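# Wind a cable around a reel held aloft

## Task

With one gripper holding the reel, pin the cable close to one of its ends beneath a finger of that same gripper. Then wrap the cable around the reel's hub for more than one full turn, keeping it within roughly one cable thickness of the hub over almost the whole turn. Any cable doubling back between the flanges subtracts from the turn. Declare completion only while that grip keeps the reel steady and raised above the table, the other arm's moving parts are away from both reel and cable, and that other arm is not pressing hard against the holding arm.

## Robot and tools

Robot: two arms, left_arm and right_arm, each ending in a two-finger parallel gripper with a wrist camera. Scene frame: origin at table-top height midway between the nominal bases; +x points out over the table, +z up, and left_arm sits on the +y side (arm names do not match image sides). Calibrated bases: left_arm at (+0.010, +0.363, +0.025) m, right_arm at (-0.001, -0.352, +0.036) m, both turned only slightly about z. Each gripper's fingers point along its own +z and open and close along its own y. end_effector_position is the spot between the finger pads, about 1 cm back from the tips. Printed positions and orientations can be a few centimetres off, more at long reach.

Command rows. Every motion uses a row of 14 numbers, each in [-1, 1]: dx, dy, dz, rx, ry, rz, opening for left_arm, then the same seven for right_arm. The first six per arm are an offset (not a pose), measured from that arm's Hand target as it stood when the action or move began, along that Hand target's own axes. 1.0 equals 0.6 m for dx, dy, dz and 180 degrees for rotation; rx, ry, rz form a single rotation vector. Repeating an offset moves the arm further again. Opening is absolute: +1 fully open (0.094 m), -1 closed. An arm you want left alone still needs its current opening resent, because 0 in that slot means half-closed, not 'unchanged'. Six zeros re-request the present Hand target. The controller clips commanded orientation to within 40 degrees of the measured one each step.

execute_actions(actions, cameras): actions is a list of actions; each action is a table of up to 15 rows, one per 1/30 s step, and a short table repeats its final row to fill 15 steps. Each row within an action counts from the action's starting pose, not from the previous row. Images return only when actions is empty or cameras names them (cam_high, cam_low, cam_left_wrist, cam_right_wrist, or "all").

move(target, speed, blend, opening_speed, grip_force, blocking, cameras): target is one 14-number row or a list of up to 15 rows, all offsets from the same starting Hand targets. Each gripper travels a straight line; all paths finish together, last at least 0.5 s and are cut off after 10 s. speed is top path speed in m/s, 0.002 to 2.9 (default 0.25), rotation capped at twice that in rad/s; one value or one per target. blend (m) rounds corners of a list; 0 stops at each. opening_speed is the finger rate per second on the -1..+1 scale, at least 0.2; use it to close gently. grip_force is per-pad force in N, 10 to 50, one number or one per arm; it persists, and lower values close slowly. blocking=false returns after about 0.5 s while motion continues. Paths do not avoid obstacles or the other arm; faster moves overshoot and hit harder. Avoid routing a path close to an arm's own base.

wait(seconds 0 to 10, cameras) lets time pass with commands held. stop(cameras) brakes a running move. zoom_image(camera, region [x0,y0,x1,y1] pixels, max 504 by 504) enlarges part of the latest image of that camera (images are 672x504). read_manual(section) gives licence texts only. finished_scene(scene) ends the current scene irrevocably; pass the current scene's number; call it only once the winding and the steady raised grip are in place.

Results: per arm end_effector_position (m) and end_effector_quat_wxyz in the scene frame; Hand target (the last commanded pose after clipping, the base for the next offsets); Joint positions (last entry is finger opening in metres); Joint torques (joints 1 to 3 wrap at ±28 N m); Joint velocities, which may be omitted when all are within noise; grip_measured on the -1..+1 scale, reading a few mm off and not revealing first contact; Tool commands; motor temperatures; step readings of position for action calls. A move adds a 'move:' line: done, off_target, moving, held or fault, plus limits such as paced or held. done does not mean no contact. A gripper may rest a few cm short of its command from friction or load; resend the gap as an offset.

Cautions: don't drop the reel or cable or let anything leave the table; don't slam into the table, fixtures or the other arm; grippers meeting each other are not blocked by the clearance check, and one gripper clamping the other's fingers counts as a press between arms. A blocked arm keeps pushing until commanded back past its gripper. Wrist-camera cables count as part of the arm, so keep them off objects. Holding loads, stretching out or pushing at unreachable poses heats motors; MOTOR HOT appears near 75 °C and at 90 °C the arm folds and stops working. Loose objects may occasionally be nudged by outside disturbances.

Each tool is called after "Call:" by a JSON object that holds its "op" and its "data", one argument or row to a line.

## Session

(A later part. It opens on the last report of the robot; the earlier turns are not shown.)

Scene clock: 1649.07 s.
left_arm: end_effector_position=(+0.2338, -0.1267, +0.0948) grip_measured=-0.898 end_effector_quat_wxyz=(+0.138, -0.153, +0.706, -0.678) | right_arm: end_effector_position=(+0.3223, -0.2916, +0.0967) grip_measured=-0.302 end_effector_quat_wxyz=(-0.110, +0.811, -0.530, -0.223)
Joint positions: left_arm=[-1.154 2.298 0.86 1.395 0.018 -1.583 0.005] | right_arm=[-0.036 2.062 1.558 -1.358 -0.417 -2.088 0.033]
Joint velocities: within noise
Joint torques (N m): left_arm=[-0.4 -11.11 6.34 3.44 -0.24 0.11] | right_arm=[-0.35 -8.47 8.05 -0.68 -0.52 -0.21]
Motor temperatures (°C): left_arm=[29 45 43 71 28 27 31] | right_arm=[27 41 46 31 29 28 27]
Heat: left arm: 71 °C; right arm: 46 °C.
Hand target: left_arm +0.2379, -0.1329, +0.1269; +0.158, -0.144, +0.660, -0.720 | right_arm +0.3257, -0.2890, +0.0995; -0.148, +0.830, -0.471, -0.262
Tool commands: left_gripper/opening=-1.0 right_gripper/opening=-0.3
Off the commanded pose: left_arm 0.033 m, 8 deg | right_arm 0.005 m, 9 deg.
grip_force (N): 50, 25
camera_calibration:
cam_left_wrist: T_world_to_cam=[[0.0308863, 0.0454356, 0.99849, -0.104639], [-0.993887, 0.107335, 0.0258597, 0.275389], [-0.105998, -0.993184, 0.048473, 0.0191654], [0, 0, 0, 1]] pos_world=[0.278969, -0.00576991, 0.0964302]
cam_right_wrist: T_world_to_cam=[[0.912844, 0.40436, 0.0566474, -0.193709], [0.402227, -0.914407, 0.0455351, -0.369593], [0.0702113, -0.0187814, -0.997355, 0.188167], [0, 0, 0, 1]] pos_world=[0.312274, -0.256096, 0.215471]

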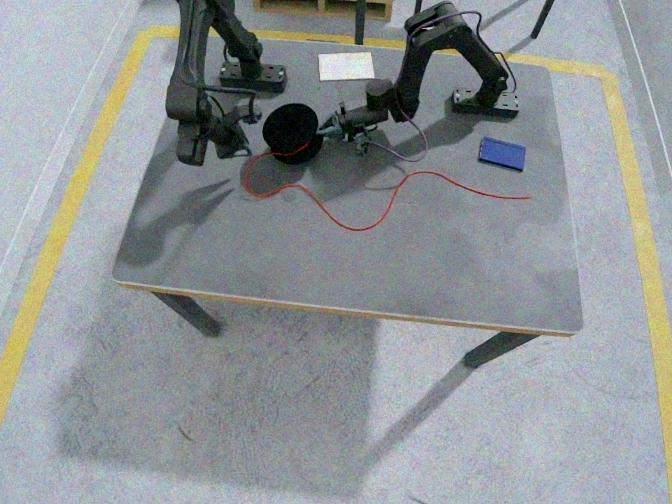

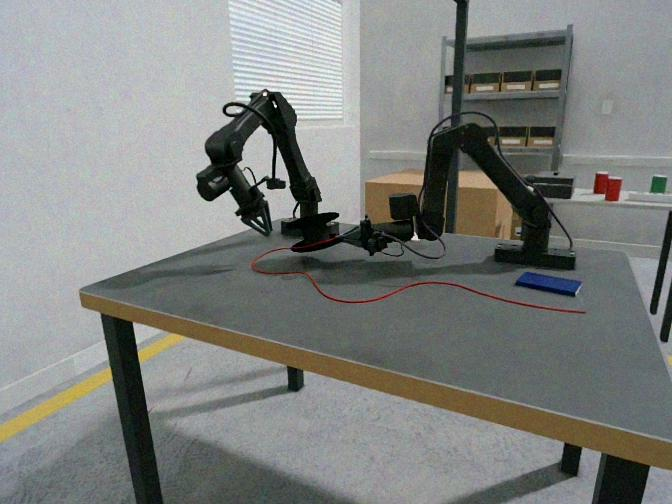

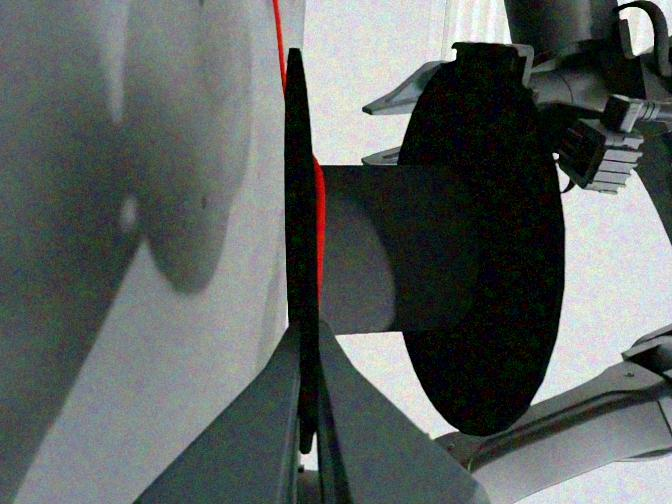

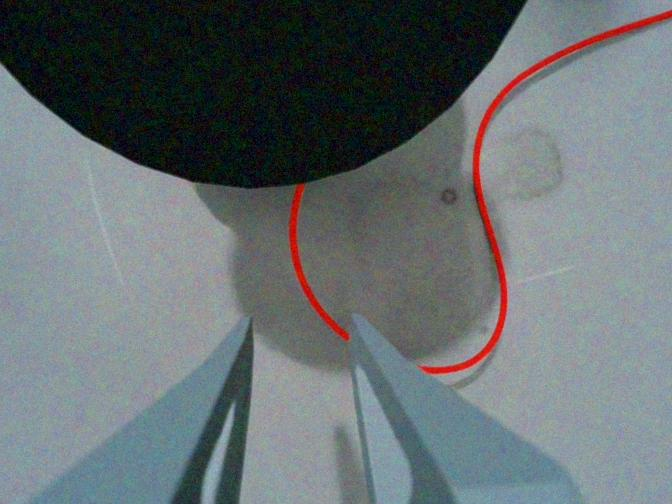

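Call:
{"op": "move", "data": {
  "target": [0,0,0,0,0,0,-1.0,0.0103,0.0008,0.0832,0.003,0.034,0.0847,-0.3],
  "speed": 0.12,
  "cameras": ["cam_right_wrist"]
}}

Scene clock: 1702.70 s.
left_arm: end_effector_position=(+0.2338, -0.1267, +0.0948) grip_measured=-0.898 end_effector_quat_wxyz=(+0.138, -0.153, +0.706, -0.678) | right_arm: end_effector_position=(+0.3167, -0.2734, +0.0618) grip_measured=-0.302 end_effector_quat_wxyz=(-0.091, +0.776, -0.584, -0.220)
Joint positions: left_arm=[-1.154 2.298 0.86 1.395 0.018 -1.583 0.005] | right_arm=[0.023 2.064 1.427 -1.184 -0.413 -1.886 0.033]
Joint torques (N m): left_arm=[-0.44 -11.14 6.35 3.45 -0.24 0.12] | right_arm=[0.23 -8.17 4.71 -0.35 -0.37 0.06]
Motor temperatures (°C): left_arm=[29 45 42 76 28 27 31] | right_arm=[27 41 47 31 29 28 27]
Heat: left arm: 76 °C; right arm: 47 °C. Fold the left arm in close to its base, or ease its load, before you think long.
Hand target: left_arm +0.2379, -0.1329, +0.1269; +0.158, -0.144, +0.660, -0.720 | right_arm +0.3132, -0.2690, +0.0552; -0.091, +0.772, -0.585, -0.232
Off the commanded pose: left_arm 0.033 m, 8 deg | right_arm 0.009 m, 2 deg.
MOTOR HOT: joint 4 (wrist pitch) of the left arm reports 76 °C; the controller's stop level is 90 °C. To cool a motor, set the load down, stop pushing, or move to a pose that needs little force.
grip_force (N): 50, 25
move: off_target (left_arm)
camera_calibration:
cam_right_wrist: T_world_to_cam=[[0.955356, 0.295456, -0.00110194, -0.233638], [0.294603, -0.952301, 0.0795726, -0.327468], [0.0224609, -0.0763448, -0.996828, 0.153458], [0, 0, 0, 1]] pos_world=[0.316233, -0.231103, 0.178772]
Images, in order (width x height): cam_right_wrist 672x504.

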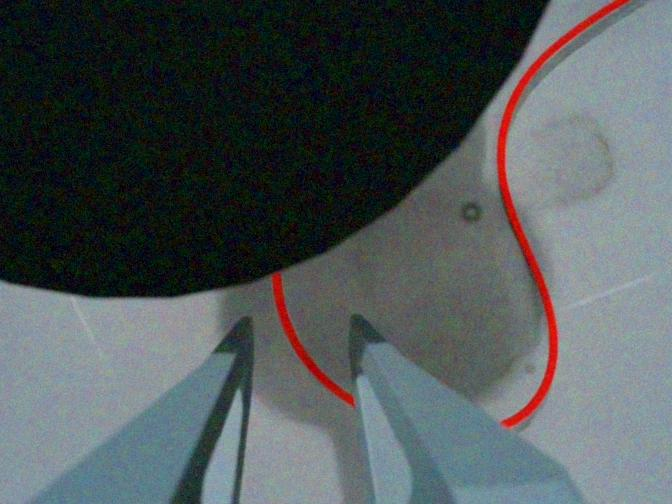

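Call:
{"op": "move", "data": {
  "target": [0.0815,0.0027,-0.0065,-0.0088,-0.2521,-0.0087,-1.0,0,0,-0.0833,0,0,0,-0.3],
  "speed": 0.15,
  "cameras": ["all"]
}}

Scene clock: 1773.10 s.
left_arm: end_effector_position=(+0.1929, -0.1469, +0.1233) grip_measured=-0.898 end_effector_quat_wxyz=(+0.385, -0.418, +0.562, -0.601) | right_arm: end_effector_position=(+0.3231, -0.2897, +0.0969) grip_measured=-0.302 end_effector_quat_wxyz=(-0.083, +0.771, -0.589, -0.226)
Joint positions: left_arm=[-1.558 2.431 1.284 1.194 -1.179 -1.596 0.005] | right_arm=[-0.02 2.064 1.569 -1.361 -0.399 -1.92 0.033]
Joint torques (N m): left_arm=[-0.31 -12.62 7.49 2.13 -0.2 0.14] | right_arm=[-0.84 -8.79 7.69 -0.64 -0.32 -0.26]
Motor temperatures (°C): left_arm=[29 45 42 79 28 27 31] | right_arm=[27 38 43 30 29 28 27]
Heat: left arm: 79 °C; right arm: 43 °C. Fold the left arm in close to its base, or ease its load, before you think long.
Hand target: left_arm +0.1920, -0.1498, +0.1249; +0.389, -0.421, +0.556, -0.602 | right_arm +0.3259, -0.2896, +0.0990; -0.091, +0.772, -0.585, -0.232
Off the commanded pose: left_arm 0.004 m, 1 deg | right_arm 0.003 m, 1 deg.
MOTOR HOT: still on. Joint 4 (wrist pitch) of the left arm reports 79 °C.
grip_force (N): 50, 25
move: done
camera_calibration:
cam_left_wrist: T_world_to_cam=[[-0.0478621, 0.127469, 0.990687, -0.102695], [-0.773932, -0.631746, 0.043895, 0.0829657], [0.631458, -0.764623, 0.128889, -0.125307], [0, 0, 0, 1]] pos_world=[0.138421, -0.0303093, 0.114247]
cam_right_wrist: T_world_to_cam=[[0.957869, 0.286269, -0.0231645, -0.236188], [0.287205, -0.954635, 0.0786533, -0.345908], [0.000402378, -0.0819925, -0.996633, 0.192457], [0, 0, 0, 1]] pos_world=[0.325506, -0.246822, 0.213544]

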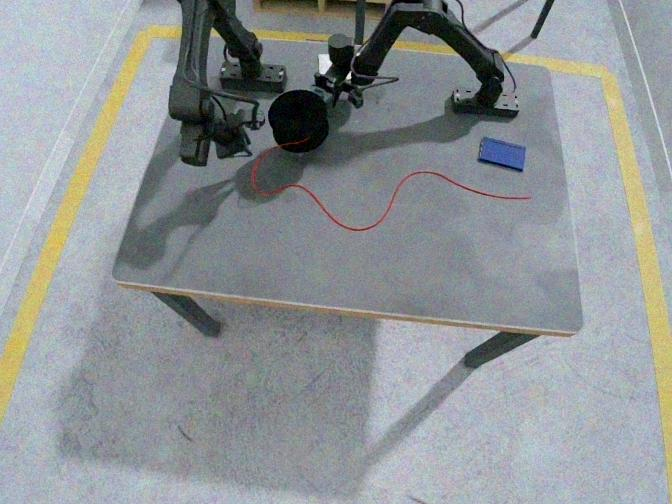

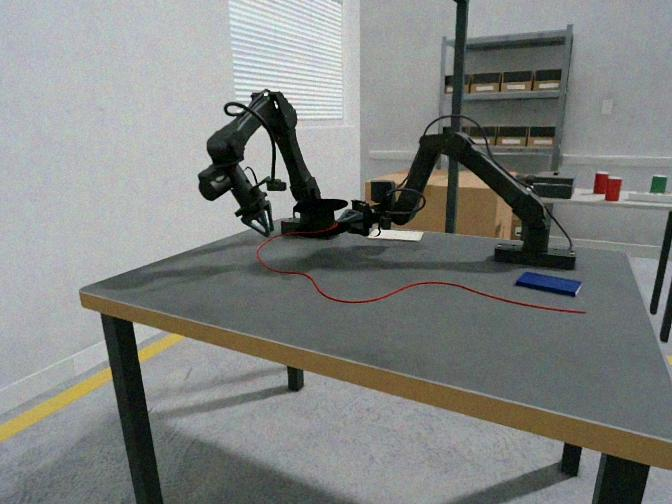

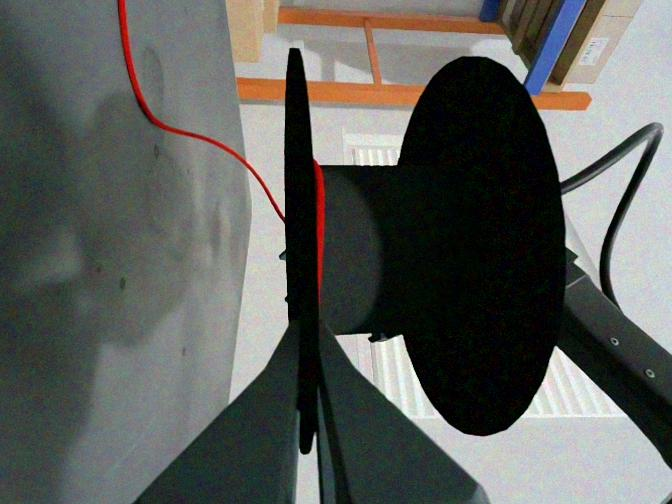

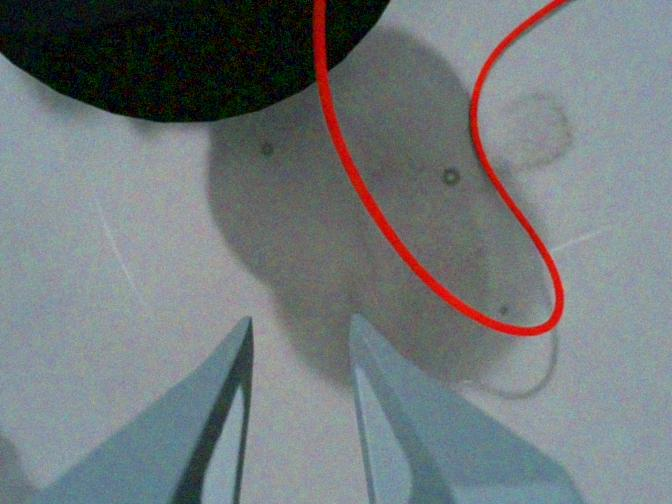

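Call:
{"op": "move", "data": {
  "target": [0,0,0,0,0,0,-1.0,-0.019,-0.0622,0.1037,0.0228,-0.0375,-0.0428,-0.2],
  "speed": 0.12,
  "cameras": ["cam_right_wrist", "cam_low"]
}}

Scene clock: 1948.77 s.
left_arm: end_effector_position=(+0.1930, -0.1468, +0.1232) grip_measured=-0.898 end_effector_quat_wxyz=(+0.385, -0.418, +0.563, -0.600) | right_arm: end_effector_position=(+0.3464, -0.2504, +0.0500) grip_measured=-0.202 end_effector_quat_wxyz=(-0.157, +0.792, -0.542, -0.234)
Joint positions: left_arm=[-1.558 2.431 1.284 1.193 -1.18 -1.596 0.005] | right_arm=[0.033 2.168 1.508 -1.128 -0.532 -1.974 0.037]
Joint torques (N m): left_arm=[-0.28 -12.56 7.42 2.12 -0.2 0.15] | right_arm=[0.43 -9.14 4.78 -0.28 -0.57 -0.21]
Motor temperatures (°C): left_arm=[29 51 42 60 28 27 31] | right_arm=[27 39 45 30 29 28 27]
Heat: left arm: 60 °C; right arm: 45 °C.
Hand target: left_arm +0.1920, -0.1499, +0.1249; +0.389, -0.421, +0.556, -0.602 | right_arm +0.3431, -0.2430, +0.0449; -0.168, +0.791, -0.533, -0.249
Off the commanded pose: left_arm 0.004 m, 1 deg | right_arm 0.010 m, 2 deg.
MOTOR HOT: cleared for the motors of the left arm.
grip_force (N): 50, 25
move: done
camera_calibration:
cam_right_wrist: T_world_to_cam=[[0.933124, 0.342617, 0.109055, -0.254757], [0.34723, -0.93742, -0.0259761, -0.322608], [0.0933305, 0.0621062, -0.993696, 0.152761], [0, 0, 0, 1]] pos_world=[0.335482, -0.224622, 0.171201]
Images, in order (width x height): cam_low 672x504, cam_right_wrist 672x504.

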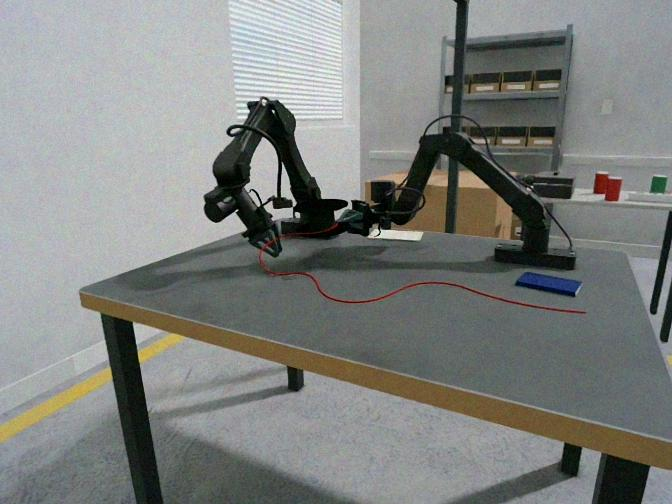

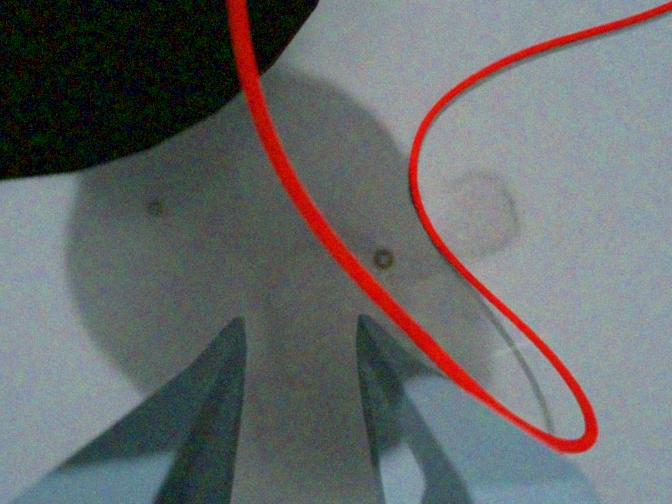

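Call:
{"op": "move", "data": {
  "target": [0,0,0,0,0,0,-1.0,0,0,-0.1,0,0,0,-0.2],
  "speed": 0.12,
  "cameras": ["cam_right_wrist"]
}}

Scene clock: 1961.40 s.
left_arm: end_effector_position=(+0.1930, -0.1468, +0.1232) grip_measured=-0.898 end_effector_quat_wxyz=(+0.385, -0.418, +0.563, -0.600) | right_arm: end_effector_position=(+0.3543, -0.2773, +0.0919) grip_measured=-0.202 end_effector_quat_wxyz=(-0.160, +0.790, -0.540, -0.242)
Joint positions: left_arm=[-1.558 2.431 1.284 1.193 -1.18 -1.596 0.005] | right_arm=[-0.042 2.168 1.672 -1.349 -0.528 -2.065 0.037]
Joint torques (N m): left_arm=[-0.35 -12.59 7.5 2.13 -0.21 0.14] | right_arm=[-0.18 -9.69 7.66 -0.61 -0.5 -0.2]
Motor temperatures (°C): left_arm=[29 51 42 59 28 27 31] | right_arm=[27 40 45 30 29 28 27]
Heat: left arm: 59 °C; right arm: 45 °C.
Hand target: left_arm +0.1920, -0.1499, +0.1249; +0.389, -0.421, +0.556, -0.602 | right_arm +0.3559, -0.2749, +0.0940; -0.168, +0.791, -0.533, -0.249
Off the commanded pose: left_arm 0.004 m, 1 deg | right_arm 0.004 m, 1 deg.
grip_force (N): 50, 25
move: done
camera_calibration:
cam_right_wrist: T_world_to_cam=[[0.933325, 0.34341, 0.104755, -0.257041], [0.349299, -0.93599, -0.0437365, -0.348225], [0.0830305, 0.0774114, -0.993536, 0.203227], [0, 0, 0, 1]] pos_world=[0.344663, -0.253397, 0.21361]
Images, in order (width x height): cam_right_wrist 672x504.

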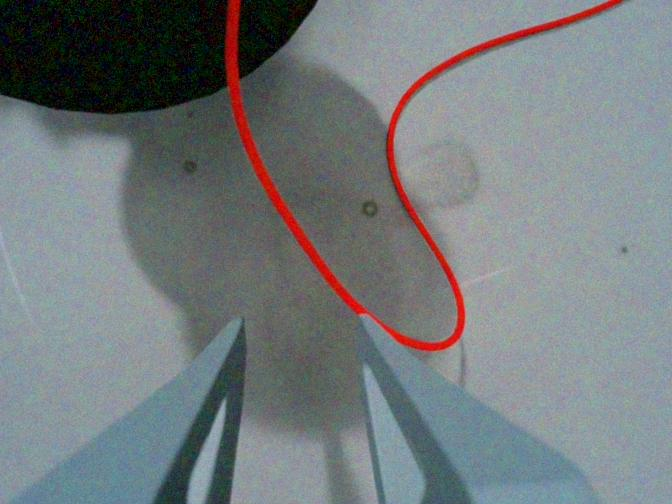

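Call:
{"op": "zoom_image", "data": {
  "camera": "cam_right_wrist",
  "region": [200, 40, 460, 360]
}}

Scaled by 1.575 from the camera's 672x504 image, which has a finer 960x720 frame.

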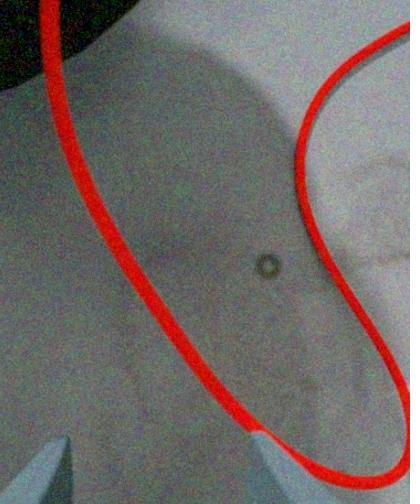

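Call:
{"op": "move", "data": {
  "target": [0,0,0,0,0,0,-1.0,-0.045,0,0,0,0,0,-0.2],
  "speed": 0.12,
  "cameras": ["cam_right_wrist"]
}}

Scene clock: 1986.33 s.
left_arm: end_effector_position=(+0.1930, -0.1468, +0.1232) grip_measured=-0.898 end_effector_quat_wxyz=(+0.385, -0.418, +0.563, -0.600) | right_arm: end_effector_position=(+0.3503, -0.2602, +0.0963) grip_measured=-0.202 end_effector_quat_wxyz=(-0.153, +0.795, -0.534, -0.245)
Joint positions: left_arm=[-1.558 2.431 1.284 1.193 -1.18 -1.596 0.005] | right_arm=[0.006 2.156 1.672 -1.352 -0.529 -2.031 0.037]
Joint torques (N m): left_arm=[-0.34 -12.63 7.46 2.13 -0.21 0.16] | right_arm=[0.09 -13.24 5.55 -0.59 -0.6 0.09]
Motor temperatures (°C): left_arm=[29 51 42 58 28 27 31] | right_arm=[27 42 44 30 29 28 27]
Heat: left arm: 58 °C; right arm: 44 °C.
Hand target: left_arm +0.1920, -0.1499, +0.1249; +0.389, -0.421, +0.556, -0.602 | right_arm +0.3477, -0.2544, +0.1094; -0.168, +0.791, -0.534, -0.250
Off the commanded pose: left_arm 0.004 m, 1 deg | right_arm 0.015 m, 2 deg.
grip_force (N): 50, 25
move: off_target (right_arm)
camera_calibration:
cam_right_wrist: T_world_to_cam=[[0.927283, 0.362226, 0.0945385, -0.251676], [0.367148, -0.929274, -0.0406526, -0.335347], [0.0731267, 0.0724061, -0.994691, 0.20884], [0, 0, 0, 1]] pos_world=[0.341225, -0.235586, 0.217892]
Images, in order (width x height): cam_right_wrist 672x504.

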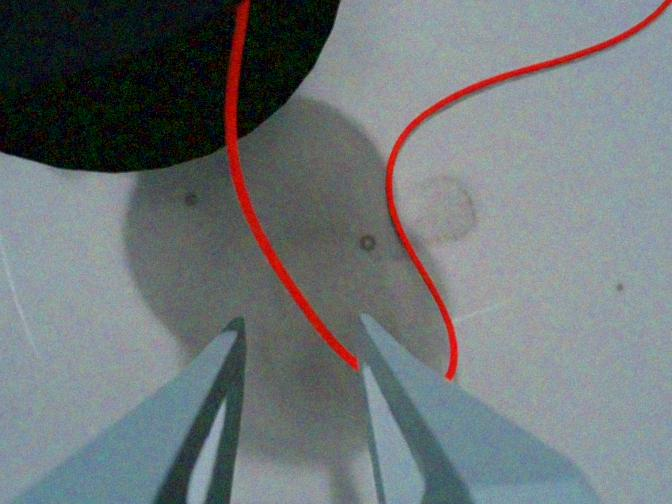

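Call:
{"op": "move", "data": {
  "target": [0,0,0,0,0,0,-1.0,0.0203,0.0008,0.0618,0,0,0,-0.2],
  "speed": 0.12,
  "cameras": ["cam_right_wrist"]
}}

Scene clock: 1996.30 s.
left_arm: end_effector_position=(+0.1930, -0.1468, +0.1232) grip_measured=-0.898 end_effector_quat_wxyz=(+0.385, -0.418, +0.563, -0.600) | right_arm: end_effector_position=(+0.3441, -0.2512, +0.0691) grip_measured=-0.202 end_effector_quat_wxyz=(-0.153, +0.795, -0.534, -0.242)
Joint positions: left_arm=[-1.558 2.431 1.284 1.193 -1.18 -1.596 0.005] | right_arm=[0.03 2.155 1.561 -1.222 -0.533 -2.001 0.037]
Joint torques (N m): left_arm=[-0.36 -12.56 7.46 2.1 -0.2 0.15] | right_arm=[0.44 -11.1 4.66 -0.31 -0.64 0.07]
Motor temperatures (°C): left_arm=[29 51 42 57 28 27 31] | right_arm=[27 42 44 30 30 28 27]
Heat: left arm: 57 °C; right arm: 44 °C.
Hand target: left_arm +0.1920, -0.1499, +0.1249; +0.389, -0.421, +0.556, -0.602 | right_arm +0.3429, -0.2441, +0.0721; -0.168, +0.791, -0.533, -0.249
Off the commanded pose: left_arm 0.004 m, 1 deg | right_arm 0.008 m, 2 deg.
grip_force (N): 50, 25
move: done
camera_calibration:
cam_right_wrist: T_world_to_cam=[[0.927335, 0.36105, 0.098446, -0.24722], [0.365877, -0.929975, -0.035783, -0.325899], [0.0786329, 0.0692019, -0.994499, 0.178801], [0, 0, 0, 1]] pos_world=[0.334435, -0.226193, 0.190494]
Images, in order (width x height): cam_right_wrist 672x504.

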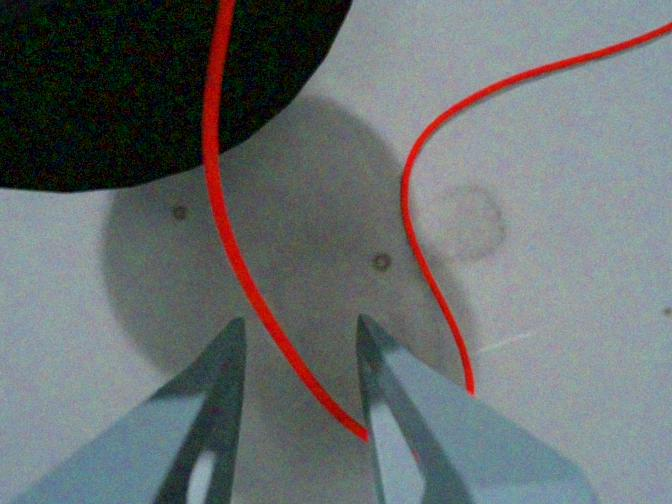

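Call:
{"op": "move", "data": {
  "target": [0,0,0,0,0,0,-1.0,0,0,0,0,0,0,-1.0],
  "grip_force": [50, 20],
  "cameras": ["cam_right_wrist"]
}}

Scene clock: 2004.67 s.
left_arm: end_effector_position=(+0.1930, -0.1468, +0.1232) grip_measured=-0.898 end_effector_quat_wxyz=(+0.385, -0.418, +0.563, -0.600) | right_arm: end_effector_position=(+0.3443, -0.2511, +0.0691) grip_measured=-0.929 end_effector_quat_wxyz=(-0.154, +0.795, -0.534, -0.242)
Joint positions: left_arm=[-1.558 2.431 1.284 1.193 -1.18 -1.596 0.005] | right_arm=[0.03 2.155 1.561 -1.221 -0.533 -2 0.003]
Joint torques (N m): left_arm=[-0.34 -12.62 7.42 2.12 -0.19 0.14] | right_arm=[0.32 -11.19 4.53 -0.32 -0.6 0.06]
Motor temperatures (°C): left_arm=[29 51 42 57 28 27 31] | right_arm=[27 41 43 29 30 28 27]
Heat: left arm: 57 °C; right arm: 43 °C.
Hand target: left_arm +0.1920, -0.1499, +0.1249; +0.389, -0.421, +0.556, -0.602 | right_arm +0.3429, -0.2441, +0.0721; -0.168, +0.791, -0.533, -0.250
Off the commanded pose: left_arm 0.004 m, 1 deg | right_arm 0.008 m, 2 deg.
grip_force (N): 50, 20
move: done
camera_calibration:
cam_right_wrist: T_world_to_cam=[[0.927451, 0.360587, 0.099057, -0.247574], [0.365456, -0.93014, -0.0357916, -0.325832], [0.0792309, 0.0693959, -0.994438, 0.178626], [0, 0, 0, 1]] pos_world=[0.334537, -0.226193, 0.190494]
Images, in order (width x height): cam_right_wrist 672x504.

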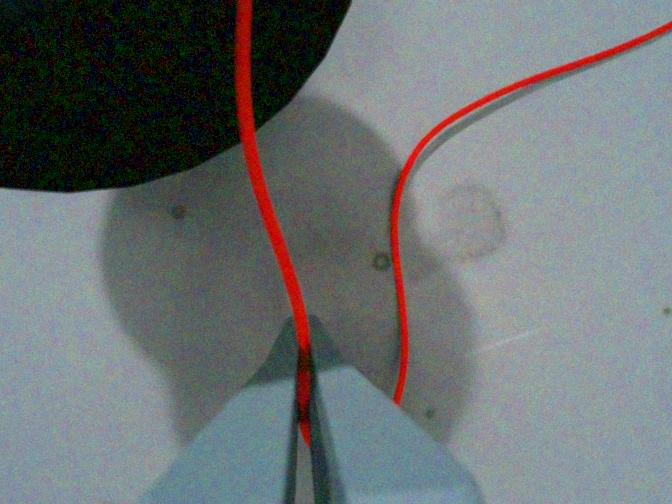

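Call:
{"op": "move", "data": {
  "target": [
    [0,0,0,0,0,0,-1.0,-0.0797,0.0217,-0.1027,-0.0047,0.1111,-0.0101,-1.0],
    [0,0,0,0,0,0,-1.0,-0.0738,0.156,-0.1068,0.085,0.1074,0.1821,-1.0]
  ],
  "speed": 0.15,
  "blend": [0.02, 0],
  "cameras": ["all"]
}}

Scene clock: 2054.83 s.
left_arm: end_effector_position=(+0.1902, -0.1521, +0.1253) grip_measured=-0.898 end_effector_quat_wxyz=(+0.377, -0.412, +0.565, -0.607) | right_arm: end_effector_position=(+0.2583, -0.2759, +0.1483) grip_measured=-0.929 end_effector_quat_wxyz=(+0.098, -0.617, +0.776, +0.085)
Joint positions: left_arm=[-1.561 2.431 1.291 1.193 -1.158 -1.596 0.005] | right_arm=[0.125 1.48 1.14 -1.151 -0.247 -1.215 0.003]
Joint torques (N m): left_arm=[-0.16 -12.64 6.87 2.13 -0.42 0.13] | right_arm=[-0.94 -6.83 5.34 0.18 -0.13 0.09]
Motor temperatures (°C): left_arm=[29 51 42 55 28 27 31] | right_arm=[27 40 43 29 30 28 27]
Heat: left arm: 55 °C; right arm: 43 °C.
Hand target: left_arm +0.1920, -0.1499, +0.1250; +0.389, -0.421, +0.556, -0.602 | right_arm +0.2564, -0.2796, +0.1500; +0.103, -0.610, +0.781, +0.080
Off the commanded pose: left_arm 0.003 m, 2 deg | right_arm 0.004 m, 1 deg.
grip_force (N): 50, 20
move: done
camera_calibration:
cam_left_wrist: T_world_to_cam=[[-0.0459731, 0.134216, 0.989885, -0.103292], [-0.788698, -0.613021, 0.0464884, 0.0827695], [0.61306, -0.778583, 0.134038, -0.127108], [0, 0, 0, 1]] pos_world=[0.138456, -0.0343616, 0.115436]
cam_right_wrist: T_world_to_cam=[[0.972968, -0.206524, 0.103348, -0.335535], [-0.227771, -0.932042, 0.281814, -0.209061], [0.0381234, -0.297736, -0.953887, 0.169334], [0, 0, 0, 1]] pos_world=[0.272391, -0.213733, 0.255119]

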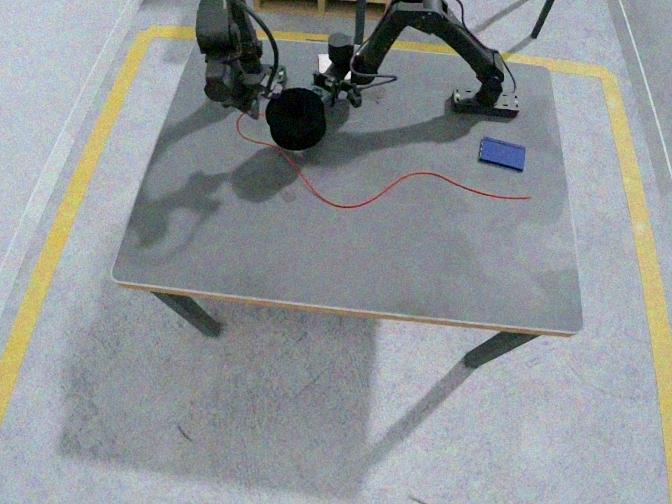

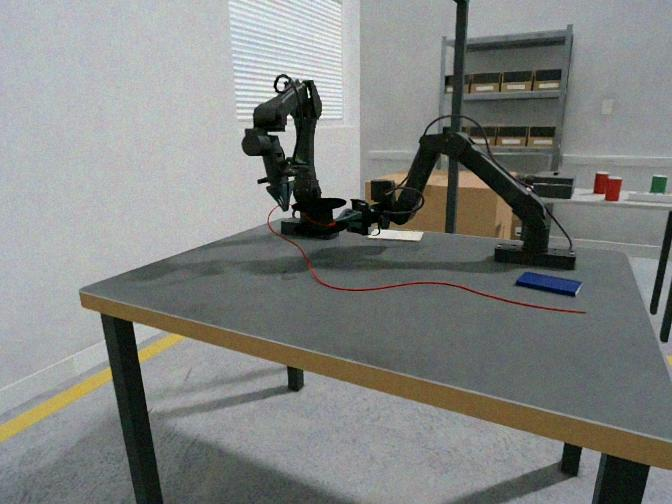

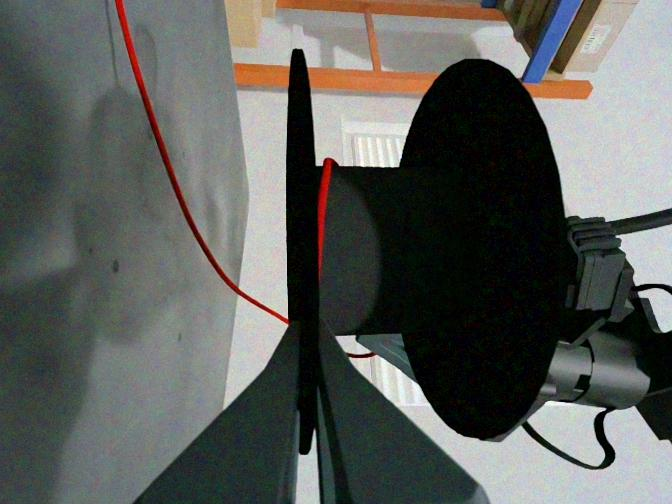

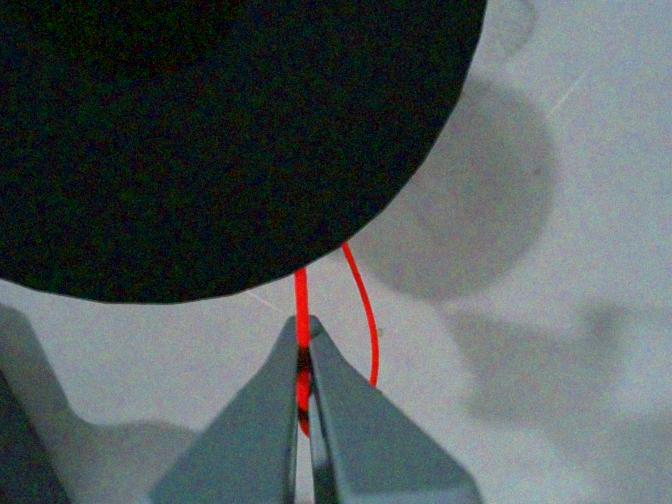

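Call:
{"op": "move", "data": {
  "target": [0,0,0,0,0,0,-1.0,0.0028,0.1352,0.0027,0.0575,0,0.2146,-0.912],
  "speed": 0.12,
  "cameras": ["cam_left_wrist", "cam_right_wrist"]
}}

Scene clock: 2100.13 s.
left_arm: end_effector_position=(+0.1859, -0.1547, +0.1262) grip_measured=-0.899 end_effector_quat_wxyz=(+0.371, -0.409, +0.567, -0.612) | right_arm: end_effector_position=(+0.1892, -0.2585, +0.1511) grip_measured=-0.913 end_effector_quat_wxyz=(+0.139, -0.308, +0.940, +0.039)
Joint positions: left_arm=[-1.568 2.431 1.291 1.199 -1.15 -1.596 0.005] | right_arm=[0.416 1.053 0.841 -1.074 -0.051 -0.215 0.004]
Joint torques (N m): left_arm=[0.44 -12.68 7.01 2.04 -0.49 0.14] | right_arm=[0.66 -2.73 5.74 0.26 0.02 0.13]
Heat: left arm: 54 °C; right arm: 43 °C.
Hand target: left_arm +0.1921, -0.1499, +0.1250; +0.389, -0.421, +0.556, -0.602 | right_arm +0.1773, -0.2611, +0.1480; +0.124, -0.306, +0.943, +0.040
Off the commanded pose: left_arm 0.008 m, 3 deg | right_arm 0.012 m, 2 deg.
grip_force (N): 50, 20
move: off_target (left_arm, right_arm)
camera_calibration:
cam_left_wrist: T_world_to_cam=[[-0.0445018, 0.140931, 0.989019, -0.103199], [-0.797986, -0.600624, 0.0496801, 0.0810049], [0.60103, -0.787013, 0.13919, -0.126336], [0, 0, 0, 1]] pos_world=[0.13598, -0.0362307, 0.115626]
cam_right_wrist: T_world_to_cam=[[0.595515, -0.793431, 0.125814, -0.34872], [-0.792641, -0.554852, 0.252704, -0.000482489], [-0.130695, -0.250214, -0.959329, 0.224809], [0, 0, 0, 1]] pos_world=[0.236667, -0.220702, 0.259662]
Images, in order (width x height): cam_left_wrist 672x504, cam_right_wrist 672x504.

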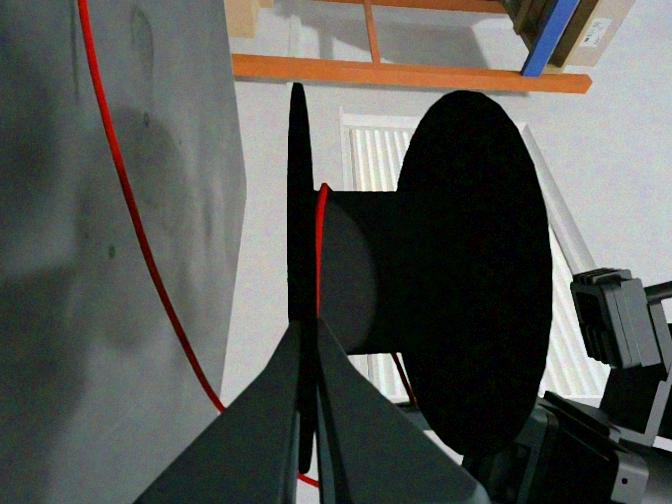

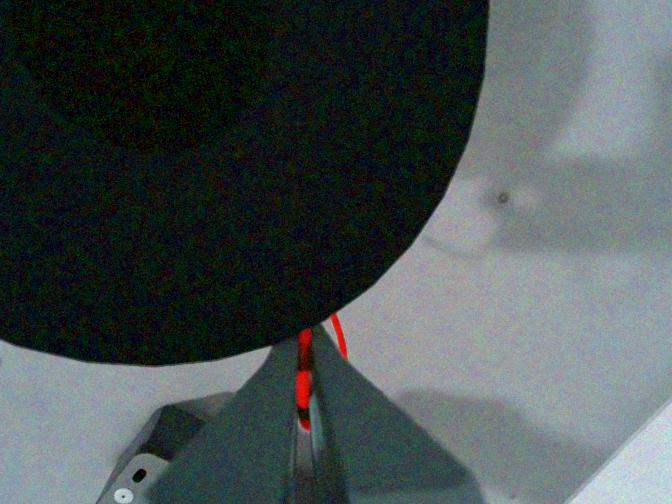

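Call:
{"op": "move", "data": {
  "target": [0,0,0,0,0,0,-1.0,0,0,0,0,0,0,-0.905],
  "speed": 0.05
}}

Call:
{"op": "move", "data": {
  "target": [0,0,0,0,0,0,-1.0,0,0,0,0,0,0,-0.899],
  "speed": 0.05,
  "cameras": ["cam_left_wrist", "cam_right_wrist"]
}}

Scene clock: 2111.23 s.
left_arm: end_effector_position=(+0.1864, -0.1536, +0.1256) grip_measured=-0.899 end_effector_quat_wxyz=(+0.374, -0.410, +0.567, -0.609) | right_arm: end_effector_position=(+0.1883, -0.2590, +0.1508) grip_measured=-0.907 end_effector_quat_wxyz=(+0.137, -0.308, +0.941, +0.039)
Joint positions: left_arm=[-1.568 2.431 1.291 1.195 -1.157 -1.596 0.005] | right_arm=[0.416 1.053 0.841 -1.078 -0.051 -0.215 0.004]
Joint torques (N m): left_arm=[0.44 -12.62 6.94 2.11 -0.41 0.16] | right_arm=[0.8 -2.69 5.56 0.25 -0.05 0.12]
Heat: left arm: 54 °C; right arm: 43 °C.
Hand target: left_arm +0.1921, -0.1499, +0.1250; +0.389, -0.421, +0.556, -0.602 | right_arm +0.1774, -0.2612, +0.1480; +0.124, -0.306, +0.943, +0.040
Off the commanded pose: left_arm 0.007 m, 3 deg | right_arm 0.012 m, 2 deg.
grip_force (N): 50, 20
move: off_target (left_arm, right_arm)

Scene clock: 2111.73 s.
left_arm: end_effector_position=(+0.1869, -0.1523, +0.1252) grip_measured=-0.899 end_effector_quat_wxyz=(+0.377, -0.412, +0.566, -0.607) | right_arm: end_effector_position=(+0.1870, -0.2596, +0.1504) grip_measured=-0.901 end_effector_quat_wxyz=(+0.134, -0.308, +0.941, +0.039)
Joint positions: left_arm=[-1.568 2.431 1.291 1.193 -1.165 -1.596 0.005] | right_arm=[0.416 1.053 0.841 -1.084 -0.051 -0.215 0.005]
Joint torques (N m): left_arm=[0.44 -12.62 6.97 2.13 -0.35 0.13] | right_arm=[0.72 -2.76 5.63 0.37 -0.06 0.12]
Heat: left arm: 54 °C; right arm: 43 °C.
Hand target: left_arm +0.1921, -0.1499, +0.1250; +0.389, -0.421, +0.556, -0.602 | right_arm +0.1773, -0.2612, +0.1480; +0.124, -0.306, +0.943, +0.040
Off the commanded pose: left_arm 0.006 m, 2 deg | right_arm 0.010 m, 1 deg.
grip_force (N): 50, 20
move: done
camera_calibration:
cam_left_wrist: T_world_to_cam=[[-0.0455584, 0.134265, 0.989898, -0.103482], [-0.788929, -0.6127, 0.0467948, 0.0801924], [0.612793, -0.778827, 0.13384, -0.125174], [0, 0, 0, 1]] pos_world=[0.135257, -0.0344608, 0.115437]
cam_right_wrist: T_world_to_cam=[[0.596071, -0.793359, 0.123616, -0.347861], [-0.79065, -0.553131, 0.262523, -0.00407846], [-0.139899, -0.254219, -0.956975, 0.223917], [0, 0, 0, 1]] pos_world=[0.235451, -0.22131, 0.258355]
Images, in order (width x height): cam_left_wrist 672x504, cam_right_wrist 672x504.

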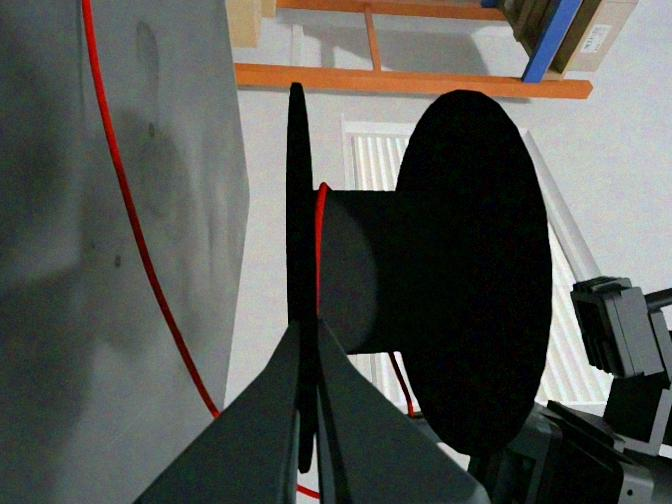

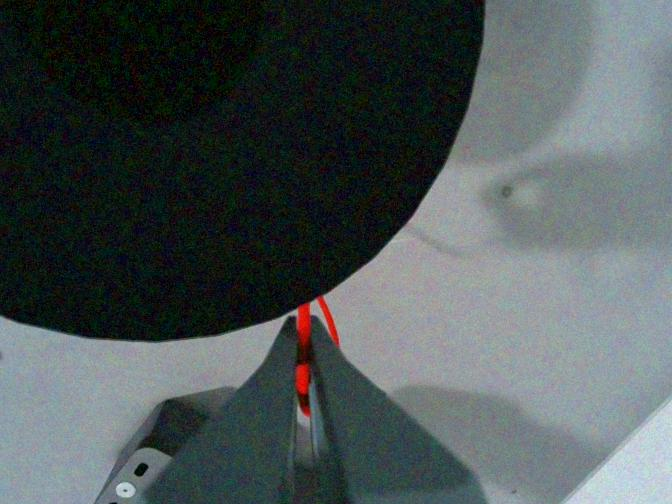

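Call:
{"op": "move", "data": {
  "target": [0,0,0,0,0,0,-1.0,0.0062,0.1287,-0.0017,0.0575,0,0.2146,-0.899],
  "speed": 0.1,
  "cameras": ["all"]
}}

Scene clock: 2130.20 s.
left_arm: end_effector_position=(+0.1875, -0.1509, +0.1248) grip_measured=-0.899 end_effector_quat_wxyz=(+0.380, -0.414, +0.565, -0.605) | right_arm: end_effector_position=(+0.1283, -0.2024, +0.1420) grip_measured=-0.901 end_effector_quat_wxyz=(+0.126, +0.030, +0.992, -0.004)
Joint positions: left_arm=[-1.568 2.431 1.291 1.191 -1.173 -1.596 0.005] | right_arm=[1.067 1.16 0.878 -1.176 0.227 1.109 0.005]
Joint torques (N m): left_arm=[0.49 -12.6 7.02 2.13 -0.27 0.14] | right_arm=[0.73 -1.35 8.99 0.08 0.26 0.26]
Heat: left arm: 53 °C; right arm: 43 °C.
Hand target: left_arm +0.1921, -0.1499, +0.1250; +0.389, -0.421, +0.556, -0.602 | right_arm +0.1289, -0.2009, +0.1480; +0.130, +0.034, +0.991, -0.005
Off the commanded pose: left_arm 0.005 m, 2 deg | right_arm 0.006 m, 1 deg.
grip_force (N): 50, 20
move: done
camera_calibration:
cam_left_wrist: T_world_to_cam=[[-0.0461445, 0.131616, 0.990226, -0.103586], [-0.783964, -0.619117, 0.0457576, 0.0797098], [0.619088, -0.774191, 0.131751, -0.124595], [0, 0, 0, 1]] pos_world=[0.134845, -0.033477, 0.115341]
cam_right_wrist: T_world_to_cam=[[-0.0430713, -0.99264, 0.113185, -0.22339], [-0.954928, 0.0742067, 0.287412, 0.127862], [-0.293695, -0.095704, -0.951096, 0.273155], [0, 0, 0, 1]] pos_world=[0.192702, -0.205092, 0.248332]

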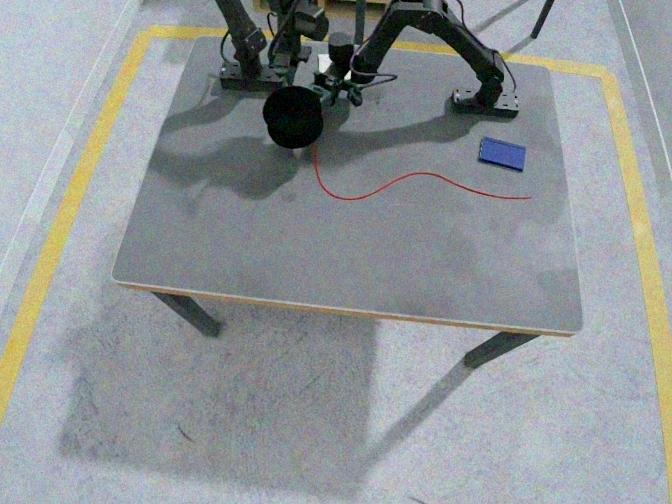

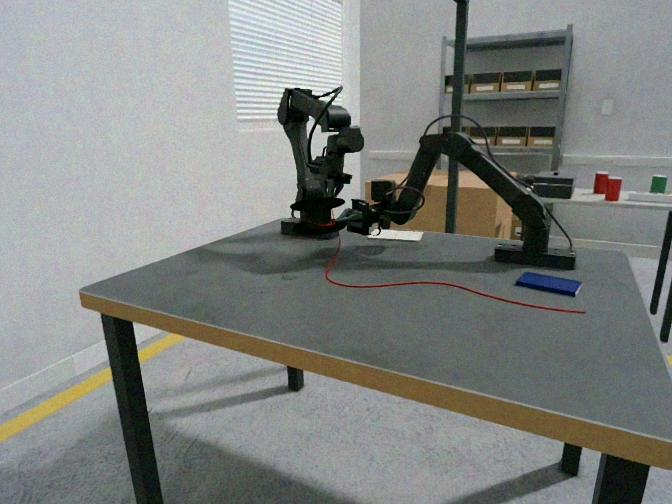

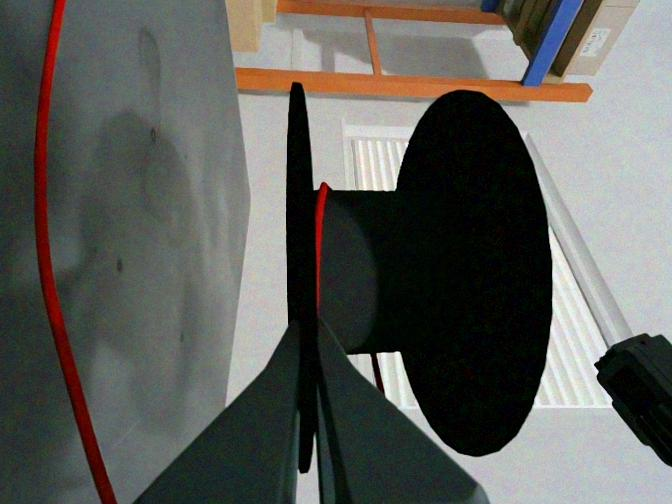

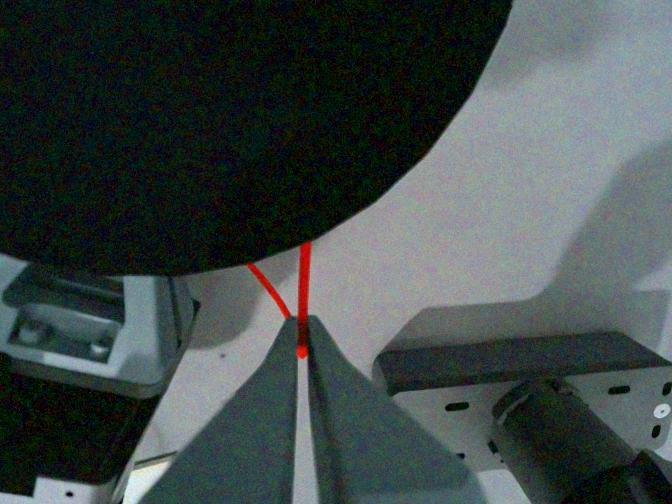

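Call:
{"op": "move", "data": {
  "target": [
    [0,0,0,0,0,0,-1.0,0.0087,0,0.0322,0,0,0,-0.85],
    [0,0,0,0,0,0,-1.0,0.0087,0,0.0322,0,0,0,-0.9]
  ],
  "speed": 0.06,
  "cameras": ["cam_left_wrist", "cam_right_wrist"]
}}

Scene clock: 2180.73 s.
left_arm: end_effector_position=(+0.1879, -0.1498, +0.1247) grip_measured=-0.899 end_effector_quat_wxyz=(+0.382, -0.416, +0.563, -0.603) | right_arm: end_effector_position=(+0.1294, -0.2005, +0.1318) grip_measured=-0.898 end_effector_quat_wxyz=(+0.127, +0.031, +0.991, -0.001)
Joint positions: left_arm=[-1.568 2.431 1.291 1.191 -1.18 -1.596 0.005] | right_arm=[1.067 1.167 0.841 -1.128 0.227 1.11 0.005]
Joint torques (N m): left_arm=[0.46 -12.62 6.91 2.13 -0.2 0.17] | right_arm=[0.8 -1.47 5.48 0.36 0.24 0.14]
Heat: left arm: 52 °C; right arm: 44 °C.
Hand target: left_arm +0.1921, -0.1499, +0.1250; +0.389, -0.421, +0.556, -0.602 | right_arm +0.1289, -0.2010, +0.1280; +0.130, +0.034, +0.991, -0.005
Off the commanded pose: left_arm 0.004 m, 1 deg | right_arm 0.004 m, 1 deg.
grip_force (N): 50, 20
move: done
camera_calibration:
cam_left_wrist: T_world_to_cam=[[-0.0467416, 0.130898, 0.990293, -0.103557], [-0.779697, -0.624484, 0.0457432, 0.07921], [0.62441, -0.769991, 0.13125, -0.124302], [0, 0, 0, 1]] pos_world=[0.134535, -0.0326905, 0.115243]
cam_right_wrist: T_world_to_cam=[[-0.0448864, -0.9931, 0.108342, -0.219514], [-0.955512, 0.0743269, 0.285433, 0.132016], [-0.291516, -0.0907105, -0.952255, 0.264871], [0, 0, 0, 1]] pos_world=[0.193504, -0.203785, 0.238325]
Images, in order (width x height): cam_left_wrist 672x504, cam_right_wrist 672x504.

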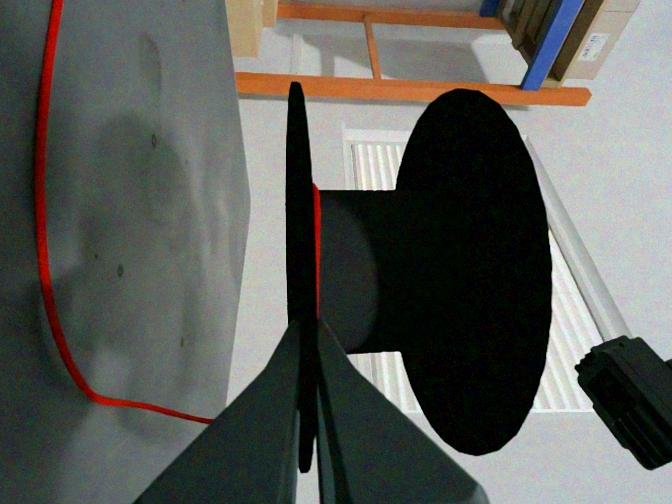

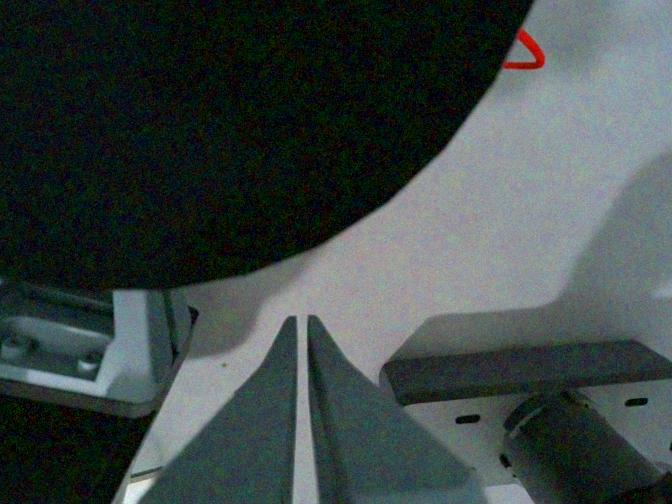

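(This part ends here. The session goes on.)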